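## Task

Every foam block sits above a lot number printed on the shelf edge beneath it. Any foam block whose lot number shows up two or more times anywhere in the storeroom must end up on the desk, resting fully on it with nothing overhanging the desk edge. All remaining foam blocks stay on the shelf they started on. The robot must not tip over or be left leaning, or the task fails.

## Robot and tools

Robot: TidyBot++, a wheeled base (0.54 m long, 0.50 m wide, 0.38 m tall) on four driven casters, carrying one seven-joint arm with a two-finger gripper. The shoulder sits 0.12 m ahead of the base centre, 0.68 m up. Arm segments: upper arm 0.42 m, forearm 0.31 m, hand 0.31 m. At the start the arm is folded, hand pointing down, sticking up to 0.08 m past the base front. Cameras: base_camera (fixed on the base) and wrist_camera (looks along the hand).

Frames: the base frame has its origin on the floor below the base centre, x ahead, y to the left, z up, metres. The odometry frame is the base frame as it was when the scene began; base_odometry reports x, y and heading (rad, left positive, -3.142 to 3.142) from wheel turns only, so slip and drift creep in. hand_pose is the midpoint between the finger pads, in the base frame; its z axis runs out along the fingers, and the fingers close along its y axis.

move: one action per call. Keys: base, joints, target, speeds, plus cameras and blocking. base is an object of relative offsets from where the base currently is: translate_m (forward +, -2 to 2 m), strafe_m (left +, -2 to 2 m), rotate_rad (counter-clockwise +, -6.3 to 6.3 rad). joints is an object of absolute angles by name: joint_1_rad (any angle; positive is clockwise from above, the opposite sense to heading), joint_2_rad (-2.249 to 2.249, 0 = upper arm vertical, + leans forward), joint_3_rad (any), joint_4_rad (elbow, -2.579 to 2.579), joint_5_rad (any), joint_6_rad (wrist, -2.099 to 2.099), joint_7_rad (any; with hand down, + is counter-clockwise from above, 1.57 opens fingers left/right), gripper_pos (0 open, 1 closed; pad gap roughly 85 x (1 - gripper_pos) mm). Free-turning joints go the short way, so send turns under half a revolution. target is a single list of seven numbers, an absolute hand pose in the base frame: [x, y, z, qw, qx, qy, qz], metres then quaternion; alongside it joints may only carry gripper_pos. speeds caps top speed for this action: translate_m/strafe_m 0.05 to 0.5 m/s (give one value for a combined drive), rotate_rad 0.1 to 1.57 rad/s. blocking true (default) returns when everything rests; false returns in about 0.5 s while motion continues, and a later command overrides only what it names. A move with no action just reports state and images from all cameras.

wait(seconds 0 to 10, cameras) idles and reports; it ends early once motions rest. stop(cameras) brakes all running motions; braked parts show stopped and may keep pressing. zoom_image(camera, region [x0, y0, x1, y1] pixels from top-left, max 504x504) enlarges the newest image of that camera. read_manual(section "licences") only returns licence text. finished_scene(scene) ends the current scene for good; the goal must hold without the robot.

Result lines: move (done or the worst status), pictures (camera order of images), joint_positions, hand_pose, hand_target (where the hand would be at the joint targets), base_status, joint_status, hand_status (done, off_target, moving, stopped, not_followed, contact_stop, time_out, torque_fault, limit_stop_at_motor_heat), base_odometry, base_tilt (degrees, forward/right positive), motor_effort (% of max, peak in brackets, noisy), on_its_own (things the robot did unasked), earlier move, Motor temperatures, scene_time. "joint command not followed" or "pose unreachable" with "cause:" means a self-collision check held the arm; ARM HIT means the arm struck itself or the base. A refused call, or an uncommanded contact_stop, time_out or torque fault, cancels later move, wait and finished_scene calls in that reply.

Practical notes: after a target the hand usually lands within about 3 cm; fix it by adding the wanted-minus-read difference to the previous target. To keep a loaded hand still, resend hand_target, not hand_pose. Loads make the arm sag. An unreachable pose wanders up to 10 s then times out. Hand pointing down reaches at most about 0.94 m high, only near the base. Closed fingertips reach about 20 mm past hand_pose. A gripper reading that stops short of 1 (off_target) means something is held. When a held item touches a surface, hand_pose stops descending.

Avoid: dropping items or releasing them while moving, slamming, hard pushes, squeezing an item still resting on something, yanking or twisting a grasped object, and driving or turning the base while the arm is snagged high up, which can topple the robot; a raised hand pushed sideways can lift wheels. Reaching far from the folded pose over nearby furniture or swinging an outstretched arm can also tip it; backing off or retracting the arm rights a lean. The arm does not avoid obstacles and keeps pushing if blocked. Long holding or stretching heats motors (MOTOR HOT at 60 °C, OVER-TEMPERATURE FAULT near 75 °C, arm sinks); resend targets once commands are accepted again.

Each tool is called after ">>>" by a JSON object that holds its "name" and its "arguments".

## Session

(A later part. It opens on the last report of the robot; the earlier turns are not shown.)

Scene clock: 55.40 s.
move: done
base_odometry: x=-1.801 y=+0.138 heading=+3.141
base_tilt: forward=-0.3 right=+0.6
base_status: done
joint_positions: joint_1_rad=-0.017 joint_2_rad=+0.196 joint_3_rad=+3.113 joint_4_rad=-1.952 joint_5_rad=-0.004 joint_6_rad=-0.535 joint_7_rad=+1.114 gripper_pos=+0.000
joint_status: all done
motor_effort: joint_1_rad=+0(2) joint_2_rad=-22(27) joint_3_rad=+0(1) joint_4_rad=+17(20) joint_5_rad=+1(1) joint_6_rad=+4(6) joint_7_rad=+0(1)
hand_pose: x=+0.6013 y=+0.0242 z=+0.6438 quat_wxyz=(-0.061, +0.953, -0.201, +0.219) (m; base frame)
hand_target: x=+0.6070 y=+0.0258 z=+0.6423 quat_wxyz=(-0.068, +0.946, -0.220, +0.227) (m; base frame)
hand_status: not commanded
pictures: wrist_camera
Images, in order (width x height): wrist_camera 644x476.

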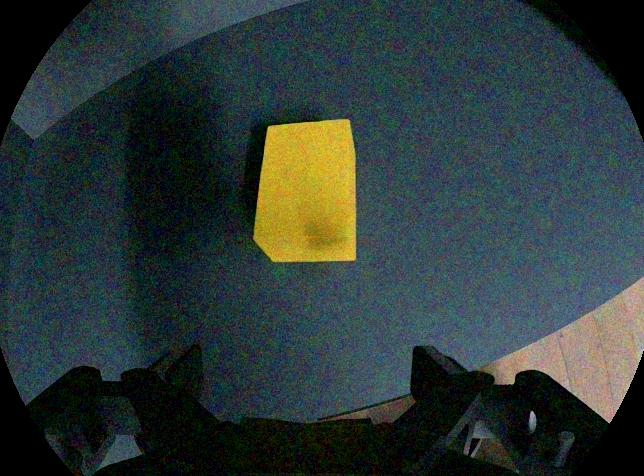

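>>> {"name": "move", "arguments": {"base": {"translate_m":0.06}}}

>>> {"name": "move", "arguments": {"joints": {"joint_2_rad":0.355,"joint_4_rad":-1.972,"joint_6_rad":-0.31,"joint_7_rad":1.05}, "cameras": ["wrist_camera"]}}

Scene clock: 57.23 s.
move: done
base_odometry: x=-1.861 y=+0.138 heading=-3.142
base_tilt: forward=-0.3 right=+0.6
base_status: done
joint_positions: joint_1_rad=-0.017 joint_2_rad=+0.197 joint_3_rad=+3.113 joint_4_rad=-1.952 joint_5_rad=-0.004 joint_6_rad=-0.535 joint_7_rad=+1.113 gripper_pos=+0.000
joint_status: not commanded
motor_effort: joint_1_rad=-1(3) joint_2_rad=-23(26) joint_3_rad=+0(2) joint_4_rad=+17(18) joint_5_rad=+1(1) joint_6_rad=+4(5) joint_7_rad=+0(1)
hand_pose: x=+0.6013 y=+0.0242 z=+0.6436 quat_wxyz=(-0.061, +0.953, -0.202, +0.219) (m; base frame)
hand_target: x=+0.6070 y=+0.0258 z=+0.6423 quat_wxyz=(-0.068, +0.946, -0.220, +0.227) (m; base frame)
hand_status: not commanded

Scene clock: 59.10 s.
move: done
base_odometry: x=-1.861 y=+0.138 heading=+3.141
base_tilt: forward=-0.3 right=+0.6
base_status: not commanded
joint_positions: joint_1_rad=-0.017 joint_2_rad=+0.327 joint_3_rad=+3.113 joint_4_rad=-1.952 joint_5_rad=-0.004 joint_6_rad=-0.364 joint_7_rad=+1.093 gripper_pos=+0.000
joint_status: all done
motor_effort: joint_1_rad=-1(1) joint_2_rad=-25(28) joint_3_rad=+0(1) joint_4_rad=+15(18) joint_5_rad=+1(1) joint_6_rad=+5(7) joint_7_rad=+0(1)
hand_pose: x=+0.6408 y=+0.0258 z=+0.6025 quat_wxyz=(-0.069, +0.946, -0.211, +0.237) (m; base frame)
hand_target: x=+0.6434 y=+0.0274 z=+0.5883 quat_wxyz=(-0.076, +0.941, -0.230, +0.238) (m; base frame)
hand_status: not commanded
pictures: wrist_camera
Images, in order (width x height): wrist_camera 644x476.

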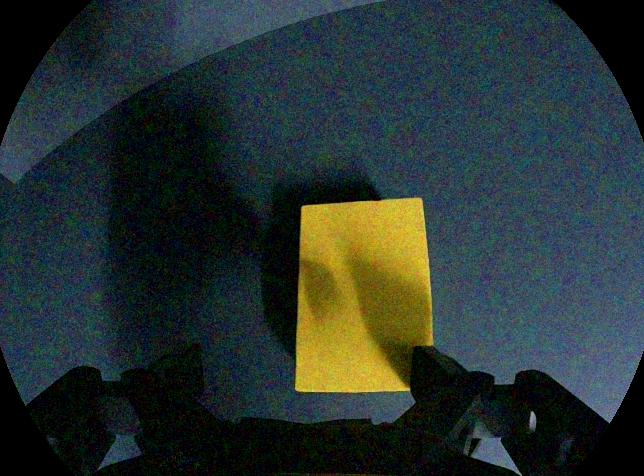

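>>> {"name": "move", "arguments": {"base": {"strafe_m":-0.03,"translate_m":-0.01}, "cameras": ["wrist_camera"]}}

Scene clock: 60.17 s.
move: done
base_odometry: x=-1.851 y=+0.168 heading=-3.141
base_tilt: forward=-0.3 right=+0.6
base_status: done
joint_positions: joint_1_rad=-0.016 joint_2_rad=+0.331 joint_3_rad=+3.114 joint_4_rad=-1.953 joint_5_rad=-0.004 joint_6_rad=-0.361 joint_7_rad=+1.093 gripper_pos=+0.000
joint_status: not commanded
motor_effort: joint_1_rad=+0(3) joint_2_rad=-26(27) joint_3_rad=+0(2) joint_4_rad=+14(16) joint_5_rad=+1(1) joint_6_rad=+5(5) joint_7_rad=+0(0)
hand_pose: x=+0.6410 y=+0.0247 z=+0.6008 quat_wxyz=(-0.069, +0.946, -0.212, +0.236) (m; base frame)
hand_target: x=+0.6434 y=+0.0274 z=+0.5883 quat_wxyz=(-0.076, +0.941, -0.230, +0.238) (m; base frame)
hand_status: not commanded
pictures: wrist_camera
Images, in order (width x height): wrist_camera 644x476.

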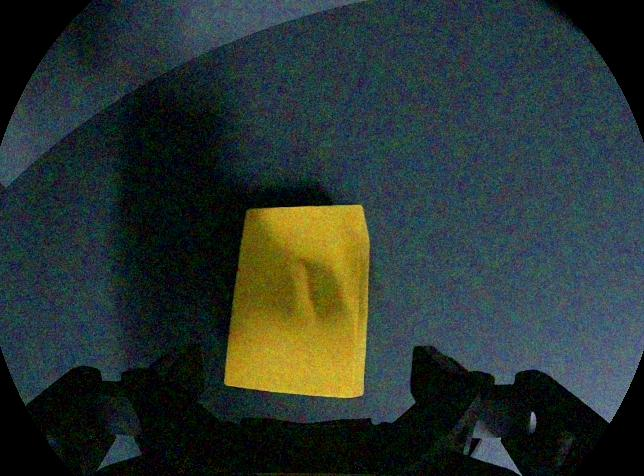

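>>> {"name": "move", "arguments": {"base": {"translate_m":0.035,"strafe_m":-0.006}, "joints": {"joint_2_rad":0.4,"joint_4_rad":-1.985,"joint_6_rad":-0.28}, "cameras": ["wrist_camera"]}}

Scene clock: 61.23 s.
move: done
base_odometry: x=-1.886 y=+0.174 heading=+3.141
base_tilt: forward=-0.3 right=+0.6
base_status: done
joint_positions: joint_1_rad=-0.016 joint_2_rad=+0.385 joint_3_rad=+3.114 joint_4_rad=-1.960 joint_5_rad=-0.004 joint_6_rad=-0.330 joint_7_rad=+1.093 gripper_pos=+0.000
joint_status: all done
motor_effort: joint_1_rad=+0(2) joint_2_rad=-28(30) joint_3_rad=+0(1) joint_4_rad=+14(17) joint_5_rad=+1(1) joint_6_rad=+5(5) joint_7_rad=+0(1)
hand_pose: x=+0.6408 y=+0.0248 z=+0.5740 quat_wxyz=(-0.065, +0.949, -0.213, +0.222) (m; base frame)
hand_target: x=+0.6405 y=+0.0274 z=+0.5644 quat_wxyz=(-0.072, +0.944, -0.231, +0.225) (m; base frame)
hand_status: not commanded
pictures: wrist_camera
Images, in order (width x height): wrist_camera 644x476.

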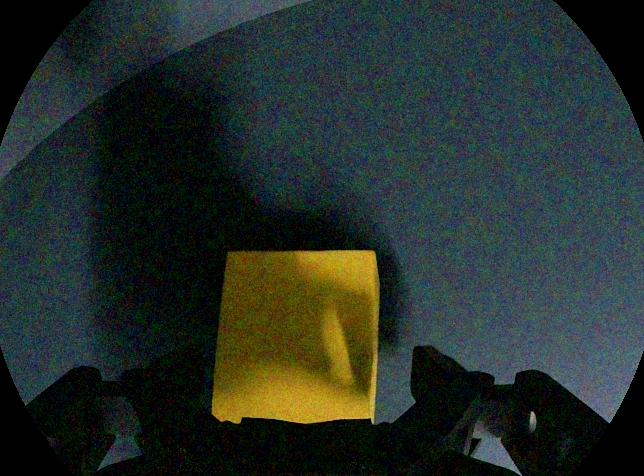

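>>> {"name": "move", "arguments": {"joints": {"gripper_pos":0.55}, "cameras": ["wrist_camera"]}}

Scene clock: 62.23 s.
move: off_target
base_odometry: x=-1.886 y=+0.174 heading=+3.141
base_tilt: forward=-0.3 right=+0.6
base_status: not commanded
joint_positions: joint_1_rad=-0.016 joint_2_rad=+0.381 joint_3_rad=+3.114 joint_4_rad=-1.961 joint_5_rad=-0.004 joint_6_rad=-0.329 joint_7_rad=+1.093 gripper_pos=+0.399
joint_status: gripper_pos off_target (ended at +0.399, target +0.550)
motor_effort: joint_1_rad=+0(1) joint_2_rad=-27(28) joint_3_rad=+0(1) joint_4_rad=+14(15) joint_5_rad=+1(1) joint_6_rad=+4(5) joint_7_rad=+0(1)
hand_pose: x=+0.6413 y=+0.0248 z=+0.5762 quat_wxyz=(-0.066, +0.949, -0.213, +0.224) (m; base frame)
hand_target: x=+0.6405 y=+0.0274 z=+0.5644 quat_wxyz=(-0.072, +0.944, -0.231, +0.225) (m; base frame)
hand_status: not commanded
pictures: wrist_camera
Images, in order (width x height): wrist_camera 644x476.

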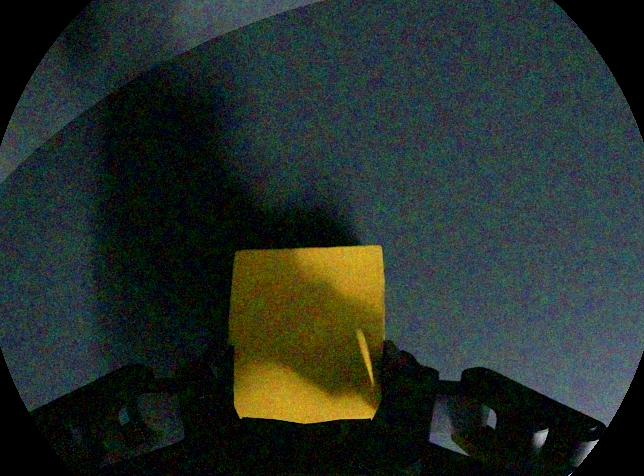

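>>> {"name": "move", "arguments": {"joints": {"gripper_pos":0.65}}}

>>> {"name": "move", "arguments": {"joints": {"joint_2_rad":0.2,"joint_4_rad":-1.97,"joint_6_rad":-0.5}, "cameras": ["wrist_camera"]}}

>>> {"name": "move", "arguments": {"base": {"translate_m":-0.45}, "cameras": ["wrist_camera"]}}

Scene clock: 63.00 s.
move: off_target
base_odometry: x=-1.886 y=+0.174 heading=+3.141
base_tilt: forward=-0.3 right=+0.6
base_status: not commanded
joint_positions: joint_1_rad=-0.016 joint_2_rad=+0.381 joint_3_rad=+3.114 joint_4_rad=-1.961 joint_5_rad=-0.004 joint_6_rad=-0.329 joint_7_rad=+1.093 gripper_pos=+0.399
joint_status: gripper_pos off_target (ended at +0.399, target +0.650)
motor_effort: joint_1_rad=-1(1) joint_2_rad=-26(27) joint_3_rad=-1(1) joint_4_rad=+14(15) joint_5_rad=+1(1) joint_6_rad=+4(5) joint_7_rad=+0(0)
hand_pose: x=+0.6414 y=+0.0248 z=+0.5763 quat_wxyz=(-0.066, +0.949, -0.213, +0.224) (m; base frame)
hand_target: x=+0.6405 y=+0.0274 z=+0.5644 quat_wxyz=(-0.072, +0.944, -0.231, +0.225) (m; base frame)
hand_status: not commanded

Scene clock: 64.17 s.
move: done
base_odometry: x=-1.886 y=+0.174 heading=+3.141
base_tilt: forward=-0.3 right=+0.6
base_status: not commanded
joint_positions: joint_1_rad=-0.016 joint_2_rad=+0.195 joint_3_rad=+3.114 joint_4_rad=-1.961 joint_5_rad=-0.004 joint_6_rad=-0.450 joint_7_rad=+1.093 gripper_pos=+0.399
joint_status: all done
motor_effort: joint_1_rad=+0(1) joint_2_rad=-24(30) joint_3_rad=+0(1) joint_4_rad=+18(18) joint_5_rad=+1(1) joint_6_rad=+5(6) joint_7_rad=+0(1)
hand_pose: x=+0.6208 y=+0.0239 z=+0.6537 quat_wxyz=(-0.072, +0.941, -0.210, +0.255) (m; base frame)
hand_target: x=+0.6026 y=+0.0256 z=+0.6397 quat_wxyz=(-0.070, +0.945, -0.230, +0.223) (m; base frame)
hand_status: not commanded
pictures: wrist_camera
Images, in order (width x height): wrist_camera 644x476.

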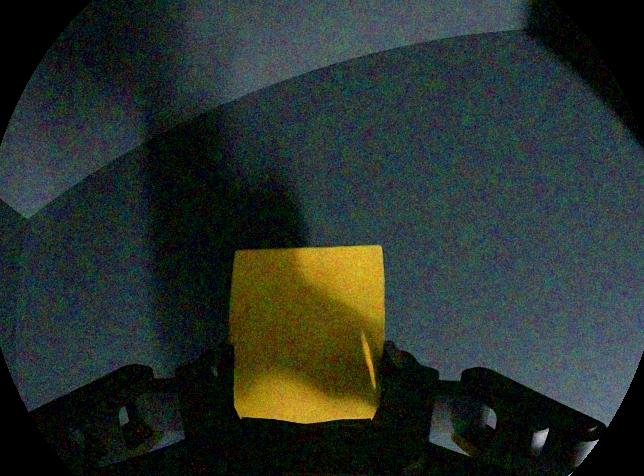

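Scene clock: 66.43 s.
move: done
base_odometry: x=-1.436 y=+0.174 heading=-3.141
base_tilt: forward=-0.3 right=+0.6
base_status: done
joint_positions: joint_1_rad=-0.016 joint_2_rad=+0.192 joint_3_rad=+3.114 joint_4_rad=-1.961 joint_5_rad=-0.004 joint_6_rad=-0.457 joint_7_rad=+1.093 gripper_pos=+0.399
joint_status: not commanded
motor_effort: joint_1_rad=-1(3) joint_2_rad=-24(26) joint_3_rad=+0(2) joint_4_rad=+18(19) joint_5_rad=+1(1) joint_6_rad=+5(6) joint_7_rad=+0(1)
hand_pose: x=+0.6191 y=+0.0239 z=+0.6542 quat_wxyz=(-0.072, +0.942, -0.210, +0.253) (m; base frame)
hand_target: x=+0.6026 y=+0.0256 z=+0.6397 quat_wxyz=(-0.070, +0.945, -0.230, +0.223) (m; base frame)
hand_status: not commanded
pictures: wrist_camera
Images, in order (width x height): wrist_camera 644x476.

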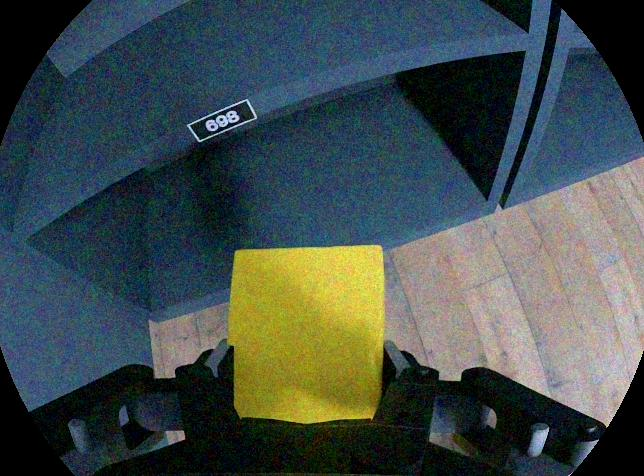

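>>> {"name": "move", "arguments": {"joints": {"joint_2_rad":-0.374,"joint_4_rad":-1.7,"joint_6_rad":-1.75}, "base": {"rotate_rad":-1.57}}}

>>> {"name": "move", "arguments": {"base": {"strafe_m":1.7}, "cameras": ["all"]}}

Scene clock: 69.27 s.
move: done
base_odometry: x=-1.436 y=+0.174 heading=+1.573
base_tilt: forward=-0.4 right=+0.6
base_status: done
joint_positions: joint_1_rad=-0.018 joint_2_rad=-0.369 joint_3_rad=+3.116 joint_4_rad=-1.716 joint_5_rad=-0.004 joint_6_rad=-1.696 joint_7_rad=+1.093 gripper_pos=+0.399
joint_status: all done
motor_effort: joint_1_rad=-1(3) joint_2_rad=-4(25) joint_3_rad=+1(3) joint_4_rad=+17(19) joint_5_rad=+1(1) joint_6_rad=+1(5) joint_7_rad=+0(1)
hand_pose: x=+0.3037 y=+0.0119 z=+0.8339 quat_wxyz=(-0.010, +0.975, -0.216, +0.048) (m; base frame)
hand_target: x=+0.2900 y=+0.0124 z=+0.8389 quat_wxyz=(-0.006, +0.972, -0.234, +0.032) (m; base frame)
hand_status: not commanded

Scene clock: 77.47 s.
move: time_out
base_odometry: x=-2.269 y=+0.173 heading=+1.584
base_tilt: forward=-0.3 right=+0.6
base_status: strafe_m time_out (by the wheels' count: +0.833 of +1.700)
joint_positions: joint_1_rad=-0.018 joint_2_rad=-0.375 joint_3_rad=+3.114 joint_4_rad=-1.700 joint_5_rad=-0.002 joint_6_rad=-1.723 joint_7_rad=+1.091 gripper_pos=+0.399
joint_status: not commanded
motor_effort: joint_1_rad=+0(7) joint_2_rad=-3(30) joint_3_rad=+1(16) joint_4_rad=+17(32) joint_5_rad=+1(8) joint_6_rad=+1(9) joint_7_rad=+0(1)
hand_pose: x=+0.2983 y=+0.0114 z=+0.8397 quat_wxyz=(-0.008, +0.975, -0.215, +0.046) (m; base frame)
hand_target: x=+0.2900 y=+0.0124 z=+0.8389 quat_wxyz=(-0.006, +0.972, -0.234, +0.032) (m; base frame)
hand_status: not commanded
pictures: base_camera, wrist_camera
Images, in order (width x height): base_camera 644x364, wrist_camera 644x476.

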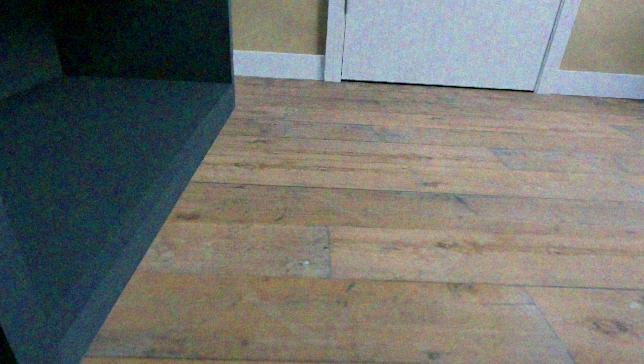

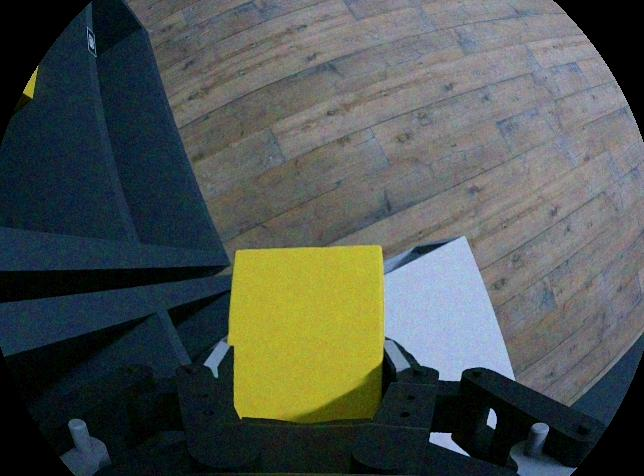

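>>> {"name": "move", "arguments": {"base": {"strafe_m":-1.95}, "cameras": ["all"]}}

Scene clock: 83.00 s.
move: done
base_odometry: x=-0.319 y=+0.198 heading=+1.583
base_tilt: forward=-0.3 right=+0.6
base_status: done
joint_positions: joint_1_rad=-0.018 joint_2_rad=-0.375 joint_3_rad=+3.114 joint_4_rad=-1.700 joint_5_rad=-0.002 joint_6_rad=-1.723 joint_7_rad=+1.091 gripper_pos=+0.399
joint_status: not commanded
motor_effort: joint_1_rad=-1(1) joint_2_rad=-3(5) joint_3_rad=+1(2) joint_4_rad=+17(19) joint_5_rad=+1(2) joint_6_rad=+1(2) joint_7_rad=+0(1)
hand_pose: x=+0.2983 y=+0.0114 z=+0.8397 quat_wxyz=(-0.008, +0.975, -0.215, +0.046) (m; base frame)
hand_target: x=+0.2900 y=+0.0124 z=+0.8389 quat_wxyz=(-0.006, +0.972, -0.234, +0.032) (m; base frame)
hand_status: not commanded
pictures: base_camera, wrist_camera
Images, in order (width x height): base_camera 644x364, wrist_camera 644x476.

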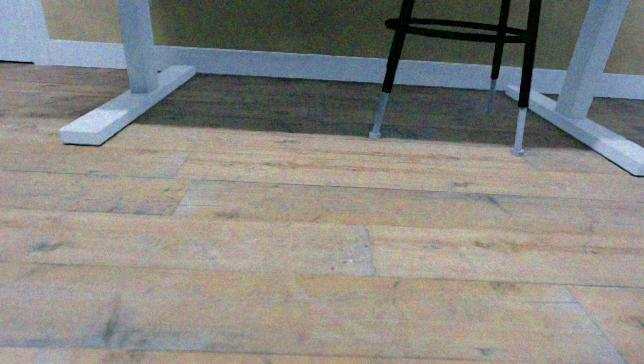

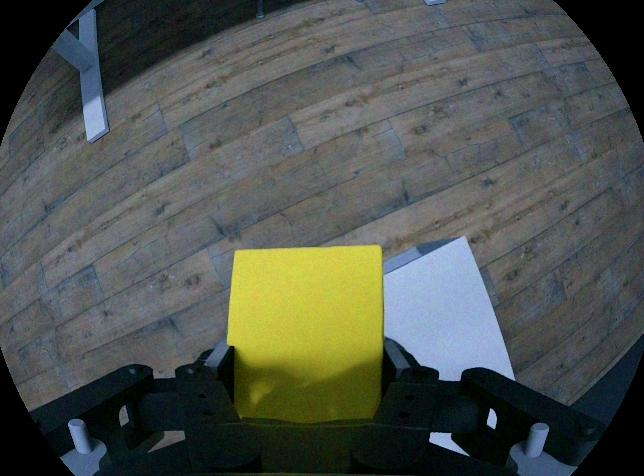

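>>> {"name": "move", "arguments": {"joints": {"joint_6_rad":-0.9,"joint_7_rad":1.57}, "cameras": ["wrist_camera"]}}

Scene clock: 84.67 s.
move: done
base_odometry: x=-0.319 y=+0.198 heading=+1.583
base_tilt: forward=-0.3 right=+0.6
base_status: not commanded
joint_positions: joint_1_rad=-0.018 joint_2_rad=-0.375 joint_3_rad=+3.114 joint_4_rad=-1.700 joint_5_rad=-0.002 joint_6_rad=-0.952 joint_7_rad=+1.530 gripper_pos=+0.399
joint_status: all done
motor_effort: joint_1_rad=+0(1) joint_2_rad=-7(8) joint_3_rad=+1(1) joint_4_rad=+21(22) joint_5_rad=+1(1) joint_6_rad=+7(8) joint_7_rad=+0(1)
hand_pose: x=+0.5058 y=+0.0216 z=+0.9480 quat_wxyz=(-0.014, +0.908, +0.004, +0.419) (m; base frame)
hand_target: x=+0.5161 y=+0.0240 z=+0.9598 quat_wxyz=(-0.008, +0.897, +0.023, +0.442) (m; base frame)
hand_status: not commanded
pictures: wrist_camera
Images, in order (width x height): wrist_camera 644x476.

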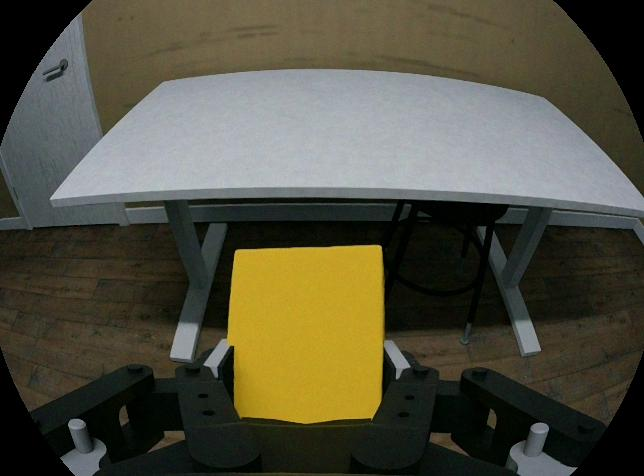

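>>> {"name": "move", "arguments": {"base": {"translate_m":0.5}, "joints": {"joint_7_rad":1.53}}}

>>> {"name": "move", "arguments": {"joints": {"joint_2_rad":0.22,"joint_4_rad":-1.4,"joint_6_rad":-1.08}, "cameras": ["wrist_camera"]}}

Scene clock: 87.60 s.
move: done
base_odometry: x=-0.325 y=+0.698 heading=+1.582
base_tilt: forward=-0.3 right=+0.6
base_status: done
joint_positions: joint_1_rad=-0.018 joint_2_rad=-0.370 joint_3_rad=+3.114 joint_4_rad=-1.700 joint_5_rad=-0.002 joint_6_rad=-0.950 joint_7_rad=+1.518 gripper_pos=+0.399
joint_status: all done
motor_effort: joint_1_rad=-1(1) joint_2_rad=-7(12) joint_3_rad=+1(1) joint_4_rad=+21(22) joint_5_rad=+1(1) joint_6_rad=+7(8) joint_7_rad=+0(1)
hand_pose: x=+0.5075 y=+0.0216 z=+0.9465 quat_wxyz=(-0.016, +0.908, -0.002, +0.418) (m; base frame)
hand_target: x=+0.5161 y=+0.0240 z=+0.9598 quat_wxyz=(-0.017, +0.897, +0.005, +0.442) (m; base frame)
hand_status: not commanded

Scene clock: 89.43 s.
move: done
base_odometry: x=-0.325 y=+0.698 heading=+1.582
base_tilt: forward=-0.3 right=+0.6
base_status: not commanded
joint_positions: joint_1_rad=-0.018 joint_2_rad=+0.203 joint_3_rad=+3.114 joint_4_rad=-1.417 joint_5_rad=-0.002 joint_6_rad=-1.028 joint_7_rad=+1.518 gripper_pos=+0.399
joint_status: all done
motor_effort: joint_1_rad=-1(1) joint_2_rad=-27(29) joint_3_rad=+0(1) joint_4_rad=+20(22) joint_5_rad=+0(1) joint_6_rad=+4(8) joint_7_rad=+0(1)
hand_pose: x=+0.6641 y=+0.0259 z=+0.8042 quat_wxyz=(-0.016, +0.970, -0.005, +0.243) (m; base frame)
hand_target: x=+0.6568 y=+0.0278 z=+0.7957 quat_wxyz=(-0.015, +0.976, +0.002, +0.219) (m; base frame)
hand_status: not commanded
pictures: wrist_camera
Images, in order (width x height): wrist_camera 644x476.

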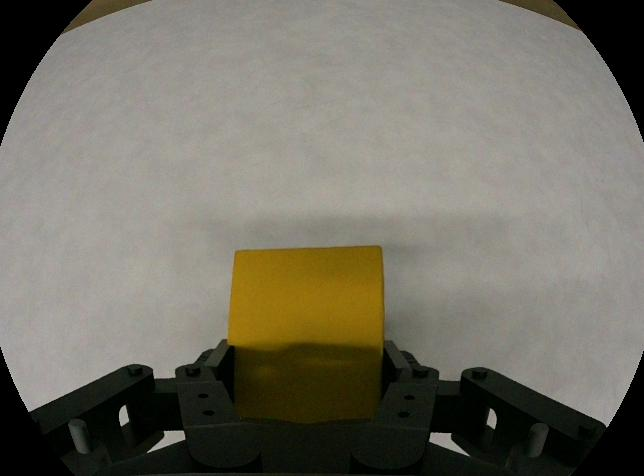

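>>> {"name": "move", "arguments": {"joints": {"joint_2_rad":0.238,"joint_4_rad":-1.505,"joint_6_rad":-0.96}}}

>>> {"name": "move", "arguments": {"joints": {"joint_2_rad":0.244,"joint_4_rad":-1.54,"joint_6_rad":-0.92}, "cameras": ["wrist_camera"]}}

Scene clock: 90.87 s.
move: done
base_odometry: x=-0.325 y=+0.698 heading=+1.582
base_tilt: forward=-0.3 right=+0.6
base_status: not commanded
joint_positions: joint_1_rad=-0.018 joint_2_rad=+0.216 joint_3_rad=+3.114 joint_4_rad=-1.482 joint_5_rad=-0.002 joint_6_rad=-0.999 joint_7_rad=+1.518 gripper_pos=+0.399
joint_status: all done
motor_effort: joint_1_rad=+0(1) joint_2_rad=-26(28) joint_3_rad=+0(0) joint_4_rad=+20(21) joint_5_rad=+1(1) joint_6_rad=+4(6) joint_7_rad=+0(0)
hand_pose: x=+0.6539 y=+0.0256 z=+0.7716 quat_wxyz=(-0.015, +0.975, -0.005, +0.220) (m; base frame)
hand_target: x=+0.6591 y=+0.0280 z=+0.7552 quat_wxyz=(-0.015, +0.976, +0.002, +0.217) (m; base frame)
hand_status: not commanded

Scene clock: 91.73 s.
move: done
base_odometry: x=-0.325 y=+0.698 heading=+1.582
base_tilt: forward=-0.3 right=+0.6
base_status: not commanded
joint_positions: joint_1_rad=-0.018 joint_2_rad=+0.213 joint_3_rad=+3.114 joint_4_rad=-1.504 joint_5_rad=-0.002 joint_6_rad=-0.969 joint_7_rad=+1.518 gripper_pos=+0.399
joint_status: all done
motor_effort: joint_1_rad=+0(1) joint_2_rad=-22(27) joint_3_rad=+0(1) joint_4_rad=+17(20) joint_5_rad=+1(1) joint_6_rad=+5(7) joint_7_rad=+0(1)
hand_pose: x=+0.6549 y=+0.0256 z=+0.7679 quat_wxyz=(-0.015, +0.974, -0.005, +0.225) (m; base frame)
hand_target: x=+0.6588 y=+0.0280 z=+0.7418 quat_wxyz=(-0.015, +0.976, +0.002, +0.217) (m; base frame)
hand_status: not commanded
pictures: wrist_camera
Images, in order (width x height): wrist_camera 644x476.

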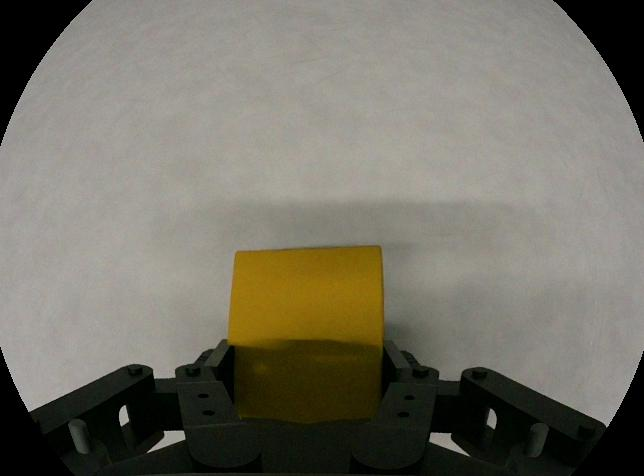

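>>> {"name": "move", "arguments": {"joints": {"gripper_pos":0.3}}}

>>> {"name": "move", "arguments": {"joints": {"joint_2_rad":0.22,"joint_4_rad":-1.38,"joint_6_rad":-1.1,"gripper_pos":0}}}

>>> {"name": "move", "arguments": {"joints": {"joint_2_rad":-0.374,"joint_4_rad":-1.9,"joint_6_rad":-0.55}, "cameras": ["wrist_camera"]}}

Scene clock: 92.77 s.
move: done
base_odometry: x=-0.325 y=+0.698 heading=+1.582
base_tilt: forward=-0.3 right=+0.6
base_status: not commanded
joint_positions: joint_1_rad=-0.018 joint_2_rad=+0.217 joint_3_rad=+3.114 joint_4_rad=-1.505 joint_5_rad=-0.002 joint_6_rad=-0.963 joint_7_rad=+1.518 gripper_pos=+0.300
joint_status: all done
motor_effort: joint_1_rad=-1(1) joint_2_rad=-24(25) joint_3_rad=-1(1) joint_4_rad=+18(18) joint_5_rad=+0(1) joint_6_rad=+5(5) joint_7_rad=+0(0)
hand_pose: x=+0.6565 y=+0.0257 z=+0.7661 quat_wxyz=(-0.015, +0.974, -0.005, +0.226) (m; base frame)
hand_target: x=+0.6588 y=+0.0280 z=+0.7418 quat_wxyz=(-0.015, +0.976, +0.002, +0.217) (m; base frame)
hand_status: not commanded

Scene clock: 93.87 s.
move: done
base_odometry: x=-0.325 y=+0.698 heading=+1.582
base_tilt: forward=-0.3 right=+0.6
base_status: not commanded
joint_positions: joint_1_rad=-0.018 joint_2_rad=+0.215 joint_3_rad=+3.114 joint_4_rad=-1.390 joint_5_rad=-0.002 joint_6_rad=-1.050 joint_7_rad=+1.518 gripper_pos=+0.000
joint_status: all done
motor_effort: joint_1_rad=+0(1) joint_2_rad=-26(28) joint_3_rad=+0(1) joint_4_rad=+20(21) joint_5_rad=+0(1) joint_6_rad=+4(6) joint_7_rad=+0(1)
hand_pose: x=+0.6675 y=+0.0260 z=+0.8072 quat_wxyz=(-0.016, +0.971, -0.005, +0.240) (m; base frame)
hand_target: x=+0.6570 y=+0.0278 z=+0.8020 quat_wxyz=(-0.015, +0.976, +0.002, +0.219) (m; base frame)
hand_status: not commanded

Scene clock: 96.03 s.
move: done
base_odometry: x=-0.325 y=+0.698 heading=+1.582
base_tilt: forward=-0.3 right=+0.6
base_status: not commanded
joint_positions: joint_1_rad=-0.018 joint_2_rad=-0.366 joint_3_rad=+3.114 joint_4_rad=-1.868 joint_5_rad=-0.002 joint_6_rad=-0.607 joint_7_rad=+1.518 gripper_pos=+0.000
joint_status: all done
motor_effort: joint_1_rad=-1(1) joint_2_rad=-8(29) joint_3_rad=+1(1) joint_4_rad=+21(23) joint_5_rad=+1(1) joint_6_rad=+7(9) joint_7_rad=+0(1)
hand_pose: x=+0.5484 y=+0.0232 z=+0.9363 quat_wxyz=(-0.020, +0.870, -0.002, +0.493) (m; base frame)
hand_target: x=+0.5508 y=+0.0250 z=+0.9367 quat_wxyz=(-0.020, +0.861, +0.004, +0.508) (m; base frame)
hand_status: not commanded
pictures: wrist_camera
Images, in order (width x height): wrist_camera 644x476.

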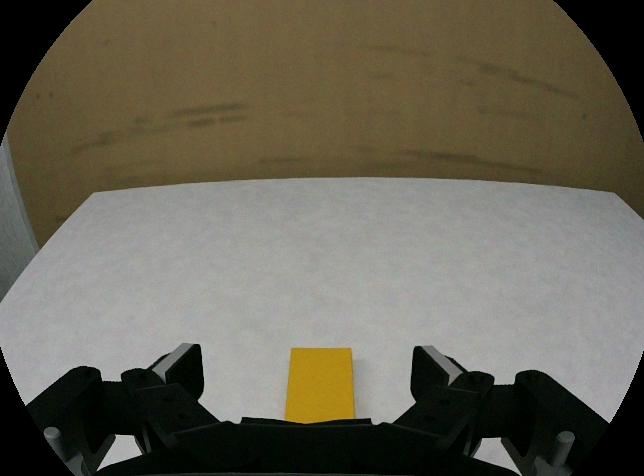

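>>> {"name": "move", "arguments": {"base": {"translate_m":-0.5}, "joints": {"joint_2_rad":-0.374,"joint_4_rad":-2.52,"joint_6_rad":0.5,"joint_7_rad":1.59}}}

>>> {"name": "move", "arguments": {"base": {"strafe_m":-1.7}}}

>>> {"name": "move", "arguments": {"base": {"rotate_rad":-3.14}, "cameras": ["all"]}}

Scene clock: 98.90 s.
move: done
base_odometry: x=-0.319 y=+0.198 heading=+1.583
base_tilt: forward=-0.3 right=+0.6
base_status: done
joint_positions: joint_1_rad=-0.018 joint_2_rad=-0.376 joint_3_rad=+3.113 joint_4_rad=-2.493 joint_5_rad=-0.002 joint_6_rad=+0.443 joint_7_rad=+1.547 gripper_pos=+0.000
joint_status: all done
motor_effort: joint_1_rad=-1(1) joint_2_rad=-6(11) joint_3_rad=+1(3) joint_4_rad=+20(23) joint_5_rad=+1(1) joint_6_rad=+8(10) joint_7_rad=+0(1)
hand_pose: x=+0.5421 y=+0.0219 z=+0.8776 quat_wxyz=(-0.019, +0.743, +0.010, +0.669) (m; base frame)
hand_target: x=+0.5386 y=+0.0224 z=+0.8789 quat_wxyz=(-0.006, +0.733, +0.026, +0.680) (m; base frame)
hand_status: not commanded

Scene clock: 103.70 s.
move: done
base_odometry: x=+1.381 y=+0.219 heading=+1.583
base_tilt: forward=-0.3 right=+0.6
base_status: done
joint_positions: joint_1_rad=-0.018 joint_2_rad=-0.376 joint_3_rad=+3.113 joint_4_rad=-2.493 joint_5_rad=-0.002 joint_6_rad=+0.445 joint_7_rad=+1.547 gripper_pos=+0.000
joint_status: not commanded
motor_effort: joint_1_rad=+0(1) joint_2_rad=-6(7) joint_3_rad=+1(3) joint_4_rad=+20(21) joint_5_rad=+1(1) joint_6_rad=+9(10) joint_7_rad=+0(1)
hand_pose: x=+0.5421 y=+0.0220 z=+0.8782 quat_wxyz=(-0.019, +0.742, +0.010, +0.670) (m; base frame)
hand_target: x=+0.5386 y=+0.0224 z=+0.8789 quat_wxyz=(-0.006, +0.733, +0.026, +0.680) (m; base frame)
hand_status: not commanded

Scene clock: 109.83 s.
move: time_out
base_odometry: x=+1.358 y=+0.194 heading=-0.081
base_tilt: forward=-0.4 right=+0.5
base_status: rotate_rad time_out (by the wheels' count: -1.663 of -3.140)
joint_positions: joint_1_rad=-0.251 joint_2_rad=-0.475 joint_3_rad=+2.870 joint_4_rad=-2.577 joint_5_rad=+0.126 joint_6_rad=+0.493 joint_7_rad=+1.551 gripper_pos=+0.001
joint_status: not commanded
motor_effort: joint_1_rad=+43(50) joint_2_rad=+18(23) joint_3_rad=+51(58) joint_4_rad=+35(39) joint_5_rad=-25(29) joint_6_rad=+3(11) joint_7_rad=+0(1)
hand_pose: x=+0.4410 y=+0.2230 z=+0.8728 quat_wxyz=(-0.114, +0.677, +0.269, +0.675) (m; base frame)
hand_target: x=+0.5386 y=+0.0224 z=+0.8789 quat_wxyz=(-0.006, +0.733, +0.026, +0.680) (m; base frame)
hand_status: not commanded
pictures: base_camera, wrist_camera
Images, in order (width x height): base_camera 644x364, wrist_camera 644x476.

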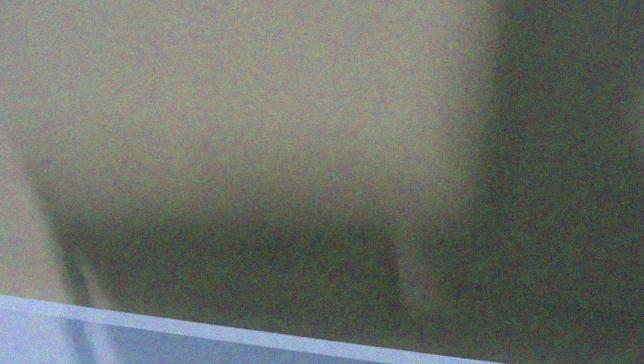

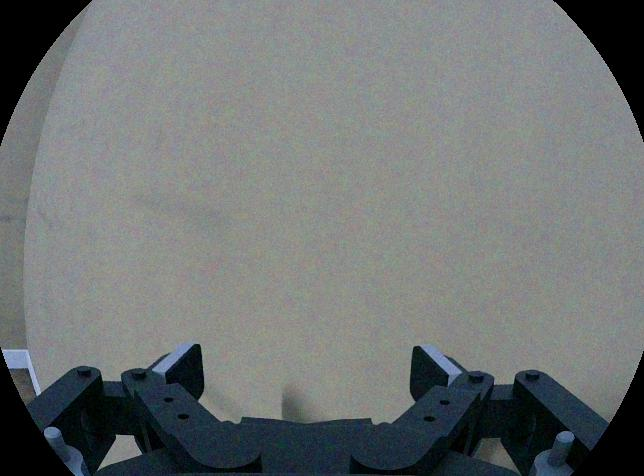

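>>> {"name": "move", "arguments": {"base": {"translate_m":-0.5}}}

>>> {"name": "move", "arguments": {"base": {"rotate_rad":-1.49}, "joints": {"joint_1_rad":0,"joint_2_rad":-0.374,"joint_3_rad":3.113,"joint_4_rad":-2.5,"joint_5_rad":0,"joint_6_rad":0.45}, "cameras": ["all"]}}

Scene clock: 112.47 s.
move: done
base_odometry: x=+0.859 y=+0.234 heading=-0.081
base_tilt: forward=-0.4 right=+0.6
base_status: done
joint_positions: joint_1_rad=-0.011 joint_2_rad=-0.375 joint_3_rad=+3.124 joint_4_rad=-2.523 joint_5_rad=+0.022 joint_6_rad=+0.494 joint_7_rad=+1.551 gripper_pos=+0.000
joint_status: not commanded
motor_effort: joint_1_rad=+0(40) joint_2_rad=-6(19) joint_3_rad=+1(48) joint_4_rad=+19(33) joint_5_rad=+1(24) joint_6_rad=+9(9) joint_7_rad=+0(1)
hand_pose: x=+0.5381 y=+0.0171 z=+0.8757 quat_wxyz=(-0.011, +0.736, +0.015, +0.677) (m; base frame)
hand_target: x=+0.5386 y=+0.0224 z=+0.8789 quat_wxyz=(-0.006, +0.733, +0.026, +0.680) (m; base frame)
hand_status: not commanded

Scene clock: 114.70 s.
move: done
base_odometry: x=+0.859 y=+0.234 heading=-1.571
base_tilt: forward=-0.3 right=+0.6
base_status: done
joint_positions: joint_1_rad=-0.007 joint_2_rad=-0.375 joint_3_rad=+3.122 joint_4_rad=-2.508 joint_5_rad=+0.022 joint_6_rad=+0.469 joint_7_rad=+1.551 gripper_pos=+0.000
joint_status: all done
motor_effort: joint_1_rad=+0(2) joint_2_rad=-6(7) joint_3_rad=+1(2) joint_4_rad=+20(21) joint_5_rad=+1(1) joint_6_rad=+8(10) joint_7_rad=+0(1)
hand_pose: x=+0.5403 y=+0.0165 z=+0.8762 quat_wxyz=(-0.010, +0.739, +0.015, +0.673) (m; base frame)
hand_target: x=+0.5415 y=+0.0146 z=+0.8749 quat_wxyz=(+0.001, +0.743, +0.021, +0.669) (m; base frame)
hand_status: not commanded
pictures: base_camera, wrist_camera
Images, in order (width x height): base_camera 644x364, wrist_camera 644x476.

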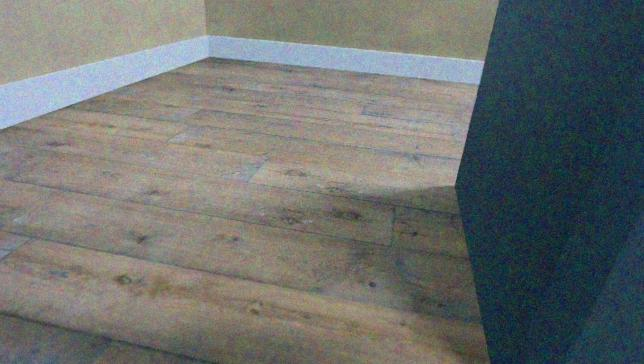

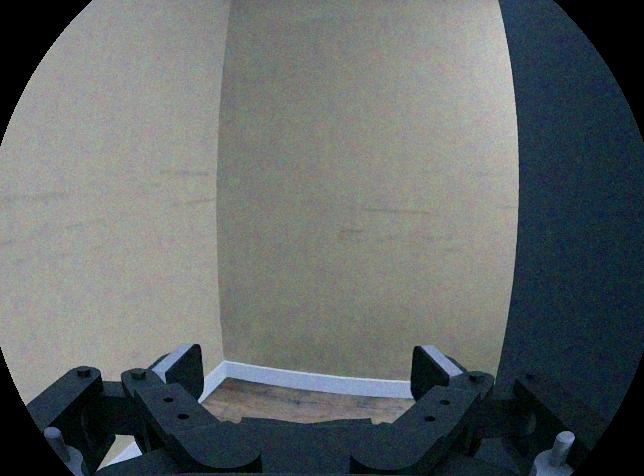

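>>> {"name": "move", "arguments": {"base": {"strafe_m":0.2}}}

>>> {"name": "move", "arguments": {"base": {"translate_m":1.1}}}

>>> {"name": "move", "arguments": {"joints": {"joint_1_rad":1.2}, "cameras": ["all"]}}

Scene clock: 116.57 s.
move: done
base_odometry: x=+1.059 y=+0.234 heading=-1.572
base_tilt: forward=-0.4 right=+0.6
base_status: done
joint_positions: joint_1_rad=-0.007 joint_2_rad=-0.375 joint_3_rad=+3.119 joint_4_rad=-2.508 joint_5_rad=+0.022 joint_6_rad=+0.469 joint_7_rad=+1.551 gripper_pos=+0.000
joint_status: not commanded
motor_effort: joint_1_rad=-1(1) joint_2_rad=-6(7) joint_3_rad=+1(2) joint_4_rad=+19(21) joint_5_rad=+1(1) joint_6_rad=+9(10) joint_7_rad=+0(1)
hand_pose: x=+0.5402 y=+0.0181 z=+0.8762 quat_wxyz=(-0.010, +0.739, +0.017, +0.673) (m; base frame)
hand_target: x=+0.5415 y=+0.0146 z=+0.8749 quat_wxyz=(+0.001, +0.743, +0.021, +0.669) (m; base frame)
hand_status: not commanded

Scene clock: 120.13 s.
move: done
base_odometry: x=+1.058 y=-0.866 heading=-1.571
base_tilt: forward=-0.3 right=+0.6
base_status: done
joint_positions: joint_1_rad=-0.007 joint_2_rad=-0.375 joint_3_rad=+3.119 joint_4_rad=-2.508 joint_5_rad=+0.022 joint_6_rad=+0.469 joint_7_rad=+1.551 gripper_pos=+0.000
joint_status: not commanded
motor_effort: joint_1_rad=+0(1) joint_2_rad=-6(8) joint_3_rad=+1(1) joint_4_rad=+19(21) joint_5_rad=+0(1) joint_6_rad=+9(9) joint_7_rad=+0(1)
hand_pose: x=+0.5401 y=+0.0181 z=+0.8766 quat_wxyz=(-0.010, +0.739, +0.017, +0.673) (m; base frame)
hand_target: x=+0.5415 y=+0.0146 z=+0.8749 quat_wxyz=(+0.001, +0.743, +0.021, +0.669) (m; base frame)
hand_status: not commanded

Scene clock: 122.60 s.
move: done
base_odometry: x=+1.058 y=-0.866 heading=-1.571
base_tilt: forward=-0.3 right=+0.6
base_status: not commanded
joint_positions: joint_1_rad=+1.181 joint_2_rad=-0.375 joint_3_rad=+3.119 joint_4_rad=-2.508 joint_5_rad=+0.022 joint_6_rad=+0.469 joint_7_rad=+1.551 gripper_pos=+0.000
joint_status: all done
motor_effort: joint_1_rad=+0(2) joint_2_rad=-6(7) joint_3_rad=+1(1) joint_4_rad=+20(21) joint_5_rad=+0(1) joint_6_rad=+9(9) joint_7_rad=+0(1)
hand_pose: x=+0.2928 y=-0.3840 z=+0.8766 quat_wxyz=(+0.369, +0.622, -0.400, +0.564) (m; base frame)
hand_target: x=+0.2857 y=-0.3885 z=+0.8749 quat_wxyz=(+0.379, +0.625, -0.403, +0.551) (m; base frame)
hand_status: not commanded
pictures: base_camera, wrist_camera
Images, in order (width x height): base_camera 644x364, wrist_camera 644x476.

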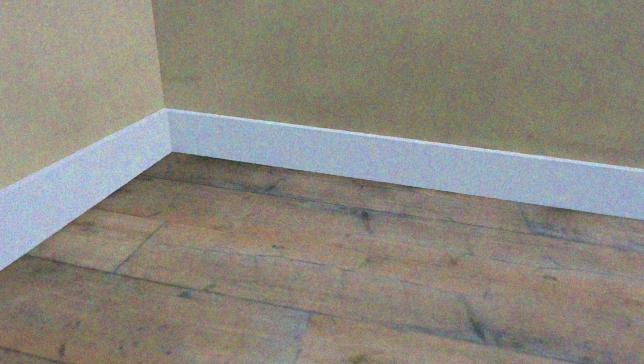

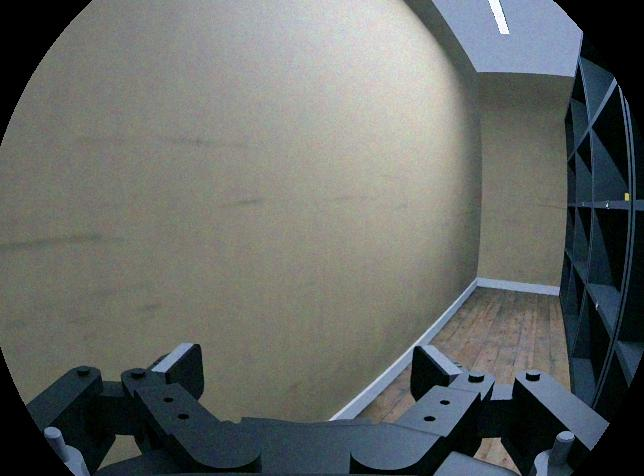

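>>> {"name": "move", "arguments": {"joints": {"joint_1_rad":0,"joint_6_rad":-0.91}}}

>>> {"name": "move", "arguments": {"base": {"rotate_rad":3.14}}}

>>> {"name": "move", "arguments": {"base": {"translate_m":-0.5}}}

>>> {"name": "move", "arguments": {"joints": {"joint_1_rad":-0.9,"joint_6_rad":0.35}, "cameras": ["all"]}}

Scene clock: 125.87 s.
move: done
base_odometry: x=+1.058 y=-0.866 heading=-1.571
base_tilt: forward=-0.3 right=+0.6
base_status: not commanded
joint_positions: joint_1_rad=+0.019 joint_2_rad=-0.375 joint_3_rad=+3.119 joint_4_rad=-2.508 joint_5_rad=+0.022 joint_6_rad=-0.856 joint_7_rad=+1.551 gripper_pos=+0.000
joint_status: all done
motor_effort: joint_1_rad=-1(2) joint_2_rad=-2(6) joint_3_rad=+1(1) joint_4_rad=+15(20) joint_5_rad=+1(1) joint_6_rad=+2(10) joint_7_rad=-1(1)
hand_pose: x=+0.2777 y=-0.0042 z=+0.5980 quat_wxyz=(+0.012, +0.997, -0.002, +0.076) (m; base frame)
hand_target: x=+0.2648 y=+0.0044 z=+0.5981 quat_wxyz=(+0.005, +0.998, +0.023, +0.053) (m; base frame)
hand_status: not commanded

Scene clock: 129.17 s.
move: done
base_odometry: x=+1.058 y=-0.866 heading=+1.568
base_tilt: forward=-0.3 right=+0.6
base_status: done
joint_positions: joint_1_rad=+0.017 joint_2_rad=-0.375 joint_3_rad=+3.119 joint_4_rad=-2.508 joint_5_rad=+0.022 joint_6_rad=-0.859 joint_7_rad=+1.551 gripper_pos=+0.000
joint_status: not commanded
motor_effort: joint_1_rad=-1(1) joint_2_rad=-2(2) joint_3_rad=+1(1) joint_4_rad=+15(16) joint_5_rad=+1(1) joint_6_rad=+2(2) joint_7_rad=+0(1)
hand_pose: x=+0.2771 y=-0.0040 z=+0.5979 quat_wxyz=(+0.012, +0.997, -0.001, +0.075) (m; base frame)
hand_target: x=+0.2648 y=+0.0044 z=+0.5981 quat_wxyz=(+0.005, +0.998, +0.023, +0.053) (m; base frame)
hand_status: not commanded

Scene clock: 131.53 s.
move: done
base_odometry: x=+1.057 y=-1.366 heading=+1.569
base_tilt: forward=-0.4 right=+0.6
base_status: done
joint_positions: joint_1_rad=+0.017 joint_2_rad=-0.376 joint_3_rad=+3.119 joint_4_rad=-2.508 joint_5_rad=+0.022 joint_6_rad=-0.865 joint_7_rad=+1.551 gripper_pos=+0.000
joint_status: not commanded
motor_effort: joint_1_rad=+0(1) joint_2_rad=-1(4) joint_3_rad=+1(1) joint_4_rad=+15(17) joint_5_rad=+1(1) joint_6_rad=+1(3) joint_7_rad=+0(1)
hand_pose: x=+0.2753 y=-0.0040 z=+0.5978 quat_wxyz=(+0.012, +0.997, -0.001, +0.072) (m; base frame)
hand_target: x=+0.2648 y=+0.0044 z=+0.5981 quat_wxyz=(+0.005, +0.998, +0.023, +0.053) (m; base frame)
hand_status: not commanded

Scene clock: 134.13 s.
move: done
base_odometry: x=+1.057 y=-1.366 heading=+1.569
base_tilt: forward=-0.3 right=+0.6
base_status: not commanded
joint_positions: joint_1_rad=-0.882 joint_2_rad=-0.376 joint_3_rad=+3.119 joint_4_rad=-2.508 joint_5_rad=+0.022 joint_6_rad=+0.292 joint_7_rad=+1.551 gripper_pos=+0.000
joint_status: all done
motor_effort: joint_1_rad=-1(2) joint_2_rad=-6(6) joint_3_rad=+1(1) joint_4_rad=+20(20) joint_5_rad=+1(1) joint_6_rad=+9(9) joint_7_rad=+0(1)
hand_pose: x=+0.3704 y=+0.3258 z=+0.8231 quat_wxyz=(-0.263, +0.714, +0.351, +0.546) (m; base frame)
hand_target: x=+0.3675 y=+0.3360 z=+0.8442 quat_wxyz=(-0.273, +0.689, +0.356, +0.569) (m; base frame)
hand_status: not commanded
pictures: base_camera, wrist_camera
Images, in order (width x height): base_camera 644x364, wrist_camera 644x476.

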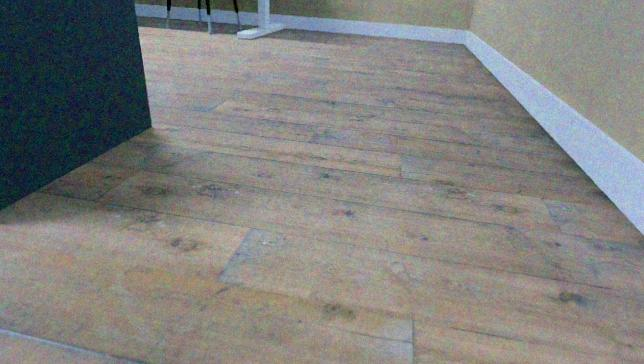

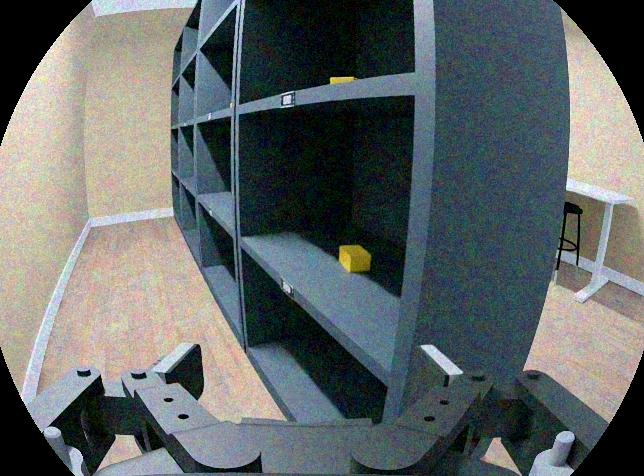

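>>> {"name": "move", "arguments": {"base": {"strafe_m":0.75,"translate_m":-0.05}, "joints": {"joint_1_rad":-0.3}, "cameras": ["wrist_camera"]}}

Scene clock: 139.60 s.
move: time_out
base_odometry: x=+0.465 y=-1.402 heading=+1.508
base_tilt: forward=-0.4 right=+0.6
base_status: translate_m time_out (by the wheels' count: -0.037 of -0.050); strafe_m time_out (by the wheels' count: +0.592 of +0.750)
joint_positions: joint_1_rad=-0.315 joint_2_rad=-0.377 joint_3_rad=+3.112 joint_4_rad=-2.504 joint_5_rad=+0.022 joint_6_rad=+0.302 joint_7_rad=+1.551 gripper_pos=+0.000
joint_status: all done
motor_effort: joint_1_rad=+0(4) joint_2_rad=-5(15) joint_3_rad=+1(9) joint_4_rad=+20(23) joint_5_rad=+1(3) joint_6_rad=+9(10) joint_7_rad=+0(1)
hand_pose: x=+0.5061 y=+0.1437 z=+0.8285 quat_wxyz=(-0.102, +0.778, +0.141, +0.603) (m; base frame)
hand_target: x=+0.5138 y=+0.1370 z=+0.8442 quat_wxyz=(-0.093, +0.764, +0.137, +0.624) (m; base frame)
hand_status: not commanded
pictures: wrist_camera
Images, in order (width x height): wrist_camera 644x476.

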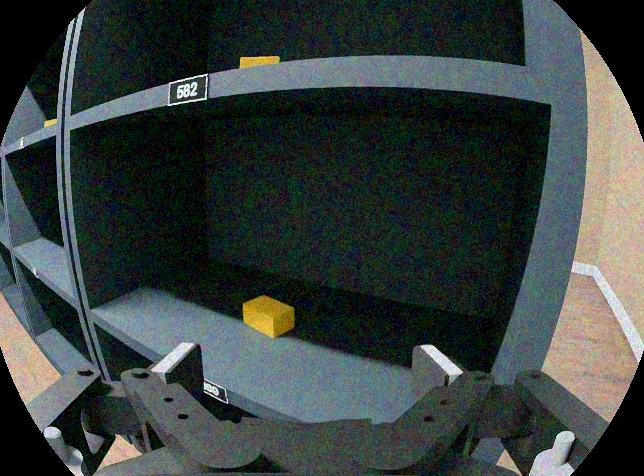

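>>> {"name": "move", "arguments": {"base": {"translate_m":-0.12}, "cameras": ["all"]}}

Scene clock: 142.80 s.
move: time_out
base_odometry: x=+0.473 y=-1.417 heading=+1.485
base_tilt: forward=-0.4 right=+0.6
base_status: translate_m time_out (by the wheels' count: -0.015 of -0.120)
joint_positions: joint_1_rad=-0.315 joint_2_rad=-0.377 joint_3_rad=+3.111 joint_4_rad=-2.503 joint_5_rad=+0.022 joint_6_rad=+0.304 joint_7_rad=+1.551 gripper_pos=+0.000
joint_status: not commanded
motor_effort: joint_1_rad=+0(3) joint_2_rad=-6(18) joint_3_rad=+1(5) joint_4_rad=+20(23) joint_5_rad=+0(2) joint_6_rad=+9(10) joint_7_rad=+0(1)
hand_pose: x=+0.5067 y=+0.1438 z=+0.8294 quat_wxyz=(-0.102, +0.778, +0.141, +0.604) (m; base frame)
hand_target: x=+0.5138 y=+0.1370 z=+0.8442 quat_wxyz=(-0.093, +0.764, +0.137, +0.624) (m; base frame)
hand_status: not commanded
pictures: base_camera, wrist_camera
Images, in order (width x height): base_camera 644x364, wrist_camera 644x476.

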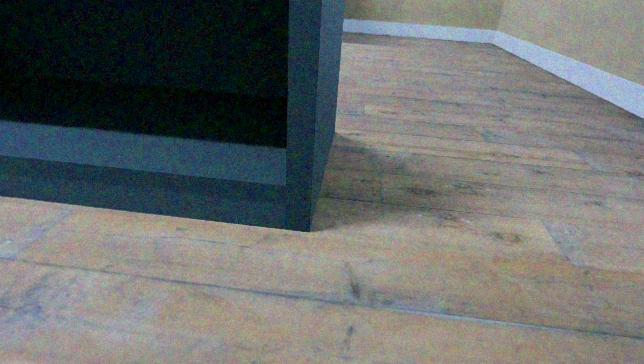

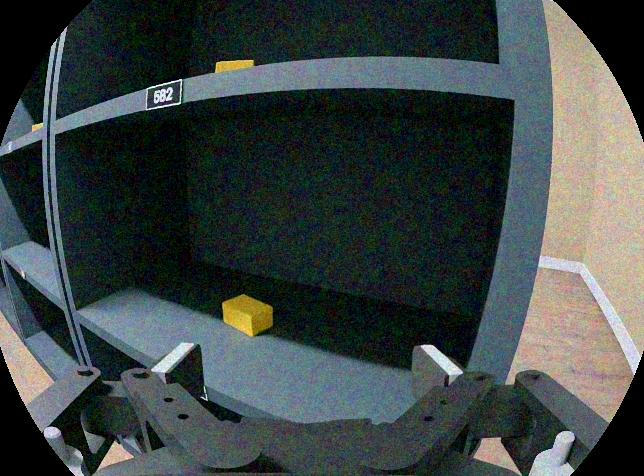

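>>> {"name": "move", "arguments": {"base": {"translate_m":0.07}}}

>>> {"name": "move", "arguments": {"base": {"rotate_rad":0.085}}}

>>> {"name": "move", "arguments": {"base": {"strafe_m":0.35}, "joints": {"joint_1_rad":0,"joint_6_rad":0.25}, "cameras": ["wrist_camera"]}}

Scene clock: 144.13 s.
move: done
base_odometry: x=+0.479 y=-1.347 heading=+1.485
base_tilt: forward=-0.3 right=+0.6
base_status: done
joint_positions: joint_1_rad=-0.314 joint_2_rad=-0.376 joint_3_rad=+3.111 joint_4_rad=-2.503 joint_5_rad=+0.022 joint_6_rad=+0.304 joint_7_rad=+1.551 gripper_pos=+0.000
joint_status: not commanded
motor_effort: joint_1_rad=+0(1) joint_2_rad=-6(7) joint_3_rad=+1(1) joint_4_rad=+20(22) joint_5_rad=+1(1) joint_6_rad=+9(9) joint_7_rad=-1(1)
hand_pose: x=+0.5067 y=+0.1438 z=+0.8294 quat_wxyz=(-0.102, +0.778, +0.141, +0.604) (m; base frame)
hand_target: x=+0.5138 y=+0.1370 z=+0.8442 quat_wxyz=(-0.093, +0.764, +0.137, +0.624) (m; base frame)
hand_status: not commanded

Scene clock: 144.90 s.
move: done
base_odometry: x=+0.479 y=-1.347 heading=+1.570
base_tilt: forward=-0.3 right=+0.6
base_status: done
joint_positions: joint_1_rad=-0.313 joint_2_rad=-0.376 joint_3_rad=+3.111 joint_4_rad=-2.503 joint_5_rad=+0.022 joint_6_rad=+0.304 joint_7_rad=+1.551 gripper_pos=+0.000
joint_status: not commanded
motor_effort: joint_1_rad=-1(1) joint_2_rad=-6(7) joint_3_rad=+1(2) joint_4_rad=+20(20) joint_5_rad=+1(1) joint_6_rad=+9(9) joint_7_rad=+0(1)
hand_pose: x=+0.5069 y=+0.1434 z=+0.8294 quat_wxyz=(-0.102, +0.778, +0.140, +0.604) (m; base frame)
hand_target: x=+0.5138 y=+0.1370 z=+0.8442 quat_wxyz=(-0.093, +0.764, +0.137, +0.624) (m; base frame)
hand_status: not commanded

Scene clock: 148.90 s.
move: time_out
base_odometry: x=+0.133 y=-1.347 heading=+1.565
base_tilt: forward=-0.3 right=+0.6
base_status: strafe_m time_out (by the wheels' count: +0.346 of +0.350)
joint_positions: joint_1_rad=-0.016 joint_2_rad=-0.378 joint_3_rad=+3.111 joint_4_rad=-2.503 joint_5_rad=+0.022 joint_6_rad=+0.292 joint_7_rad=+1.551 gripper_pos=+0.000
joint_status: all done
motor_effort: joint_1_rad=+0(2) joint_2_rad=-6(13) joint_3_rad=+1(6) joint_4_rad=+20(22) joint_5_rad=+1(1) joint_6_rad=+8(10) joint_7_rad=+0(1)
hand_pose: x=+0.5307 y=+0.0233 z=+0.8263 quat_wxyz=(-0.011, +0.793, +0.024, +0.608) (m; base frame)
hand_target: x=+0.5288 y=+0.0137 z=+0.8141 quat_wxyz=(+0.002, +0.806, +0.022, +0.591) (m; base frame)
hand_status: not commanded
pictures: wrist_camera
Images, in order (width x height): wrist_camera 644x476.

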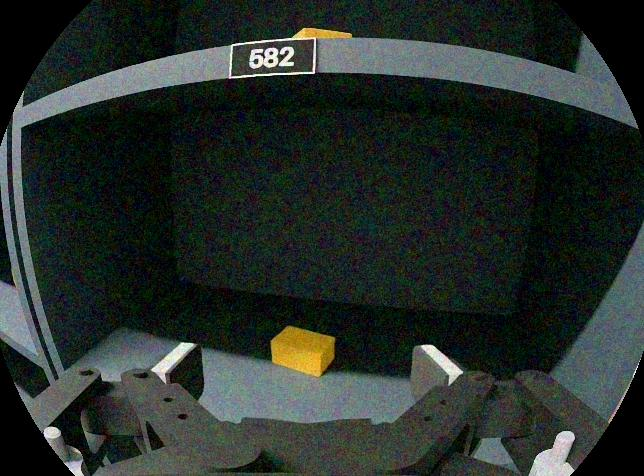

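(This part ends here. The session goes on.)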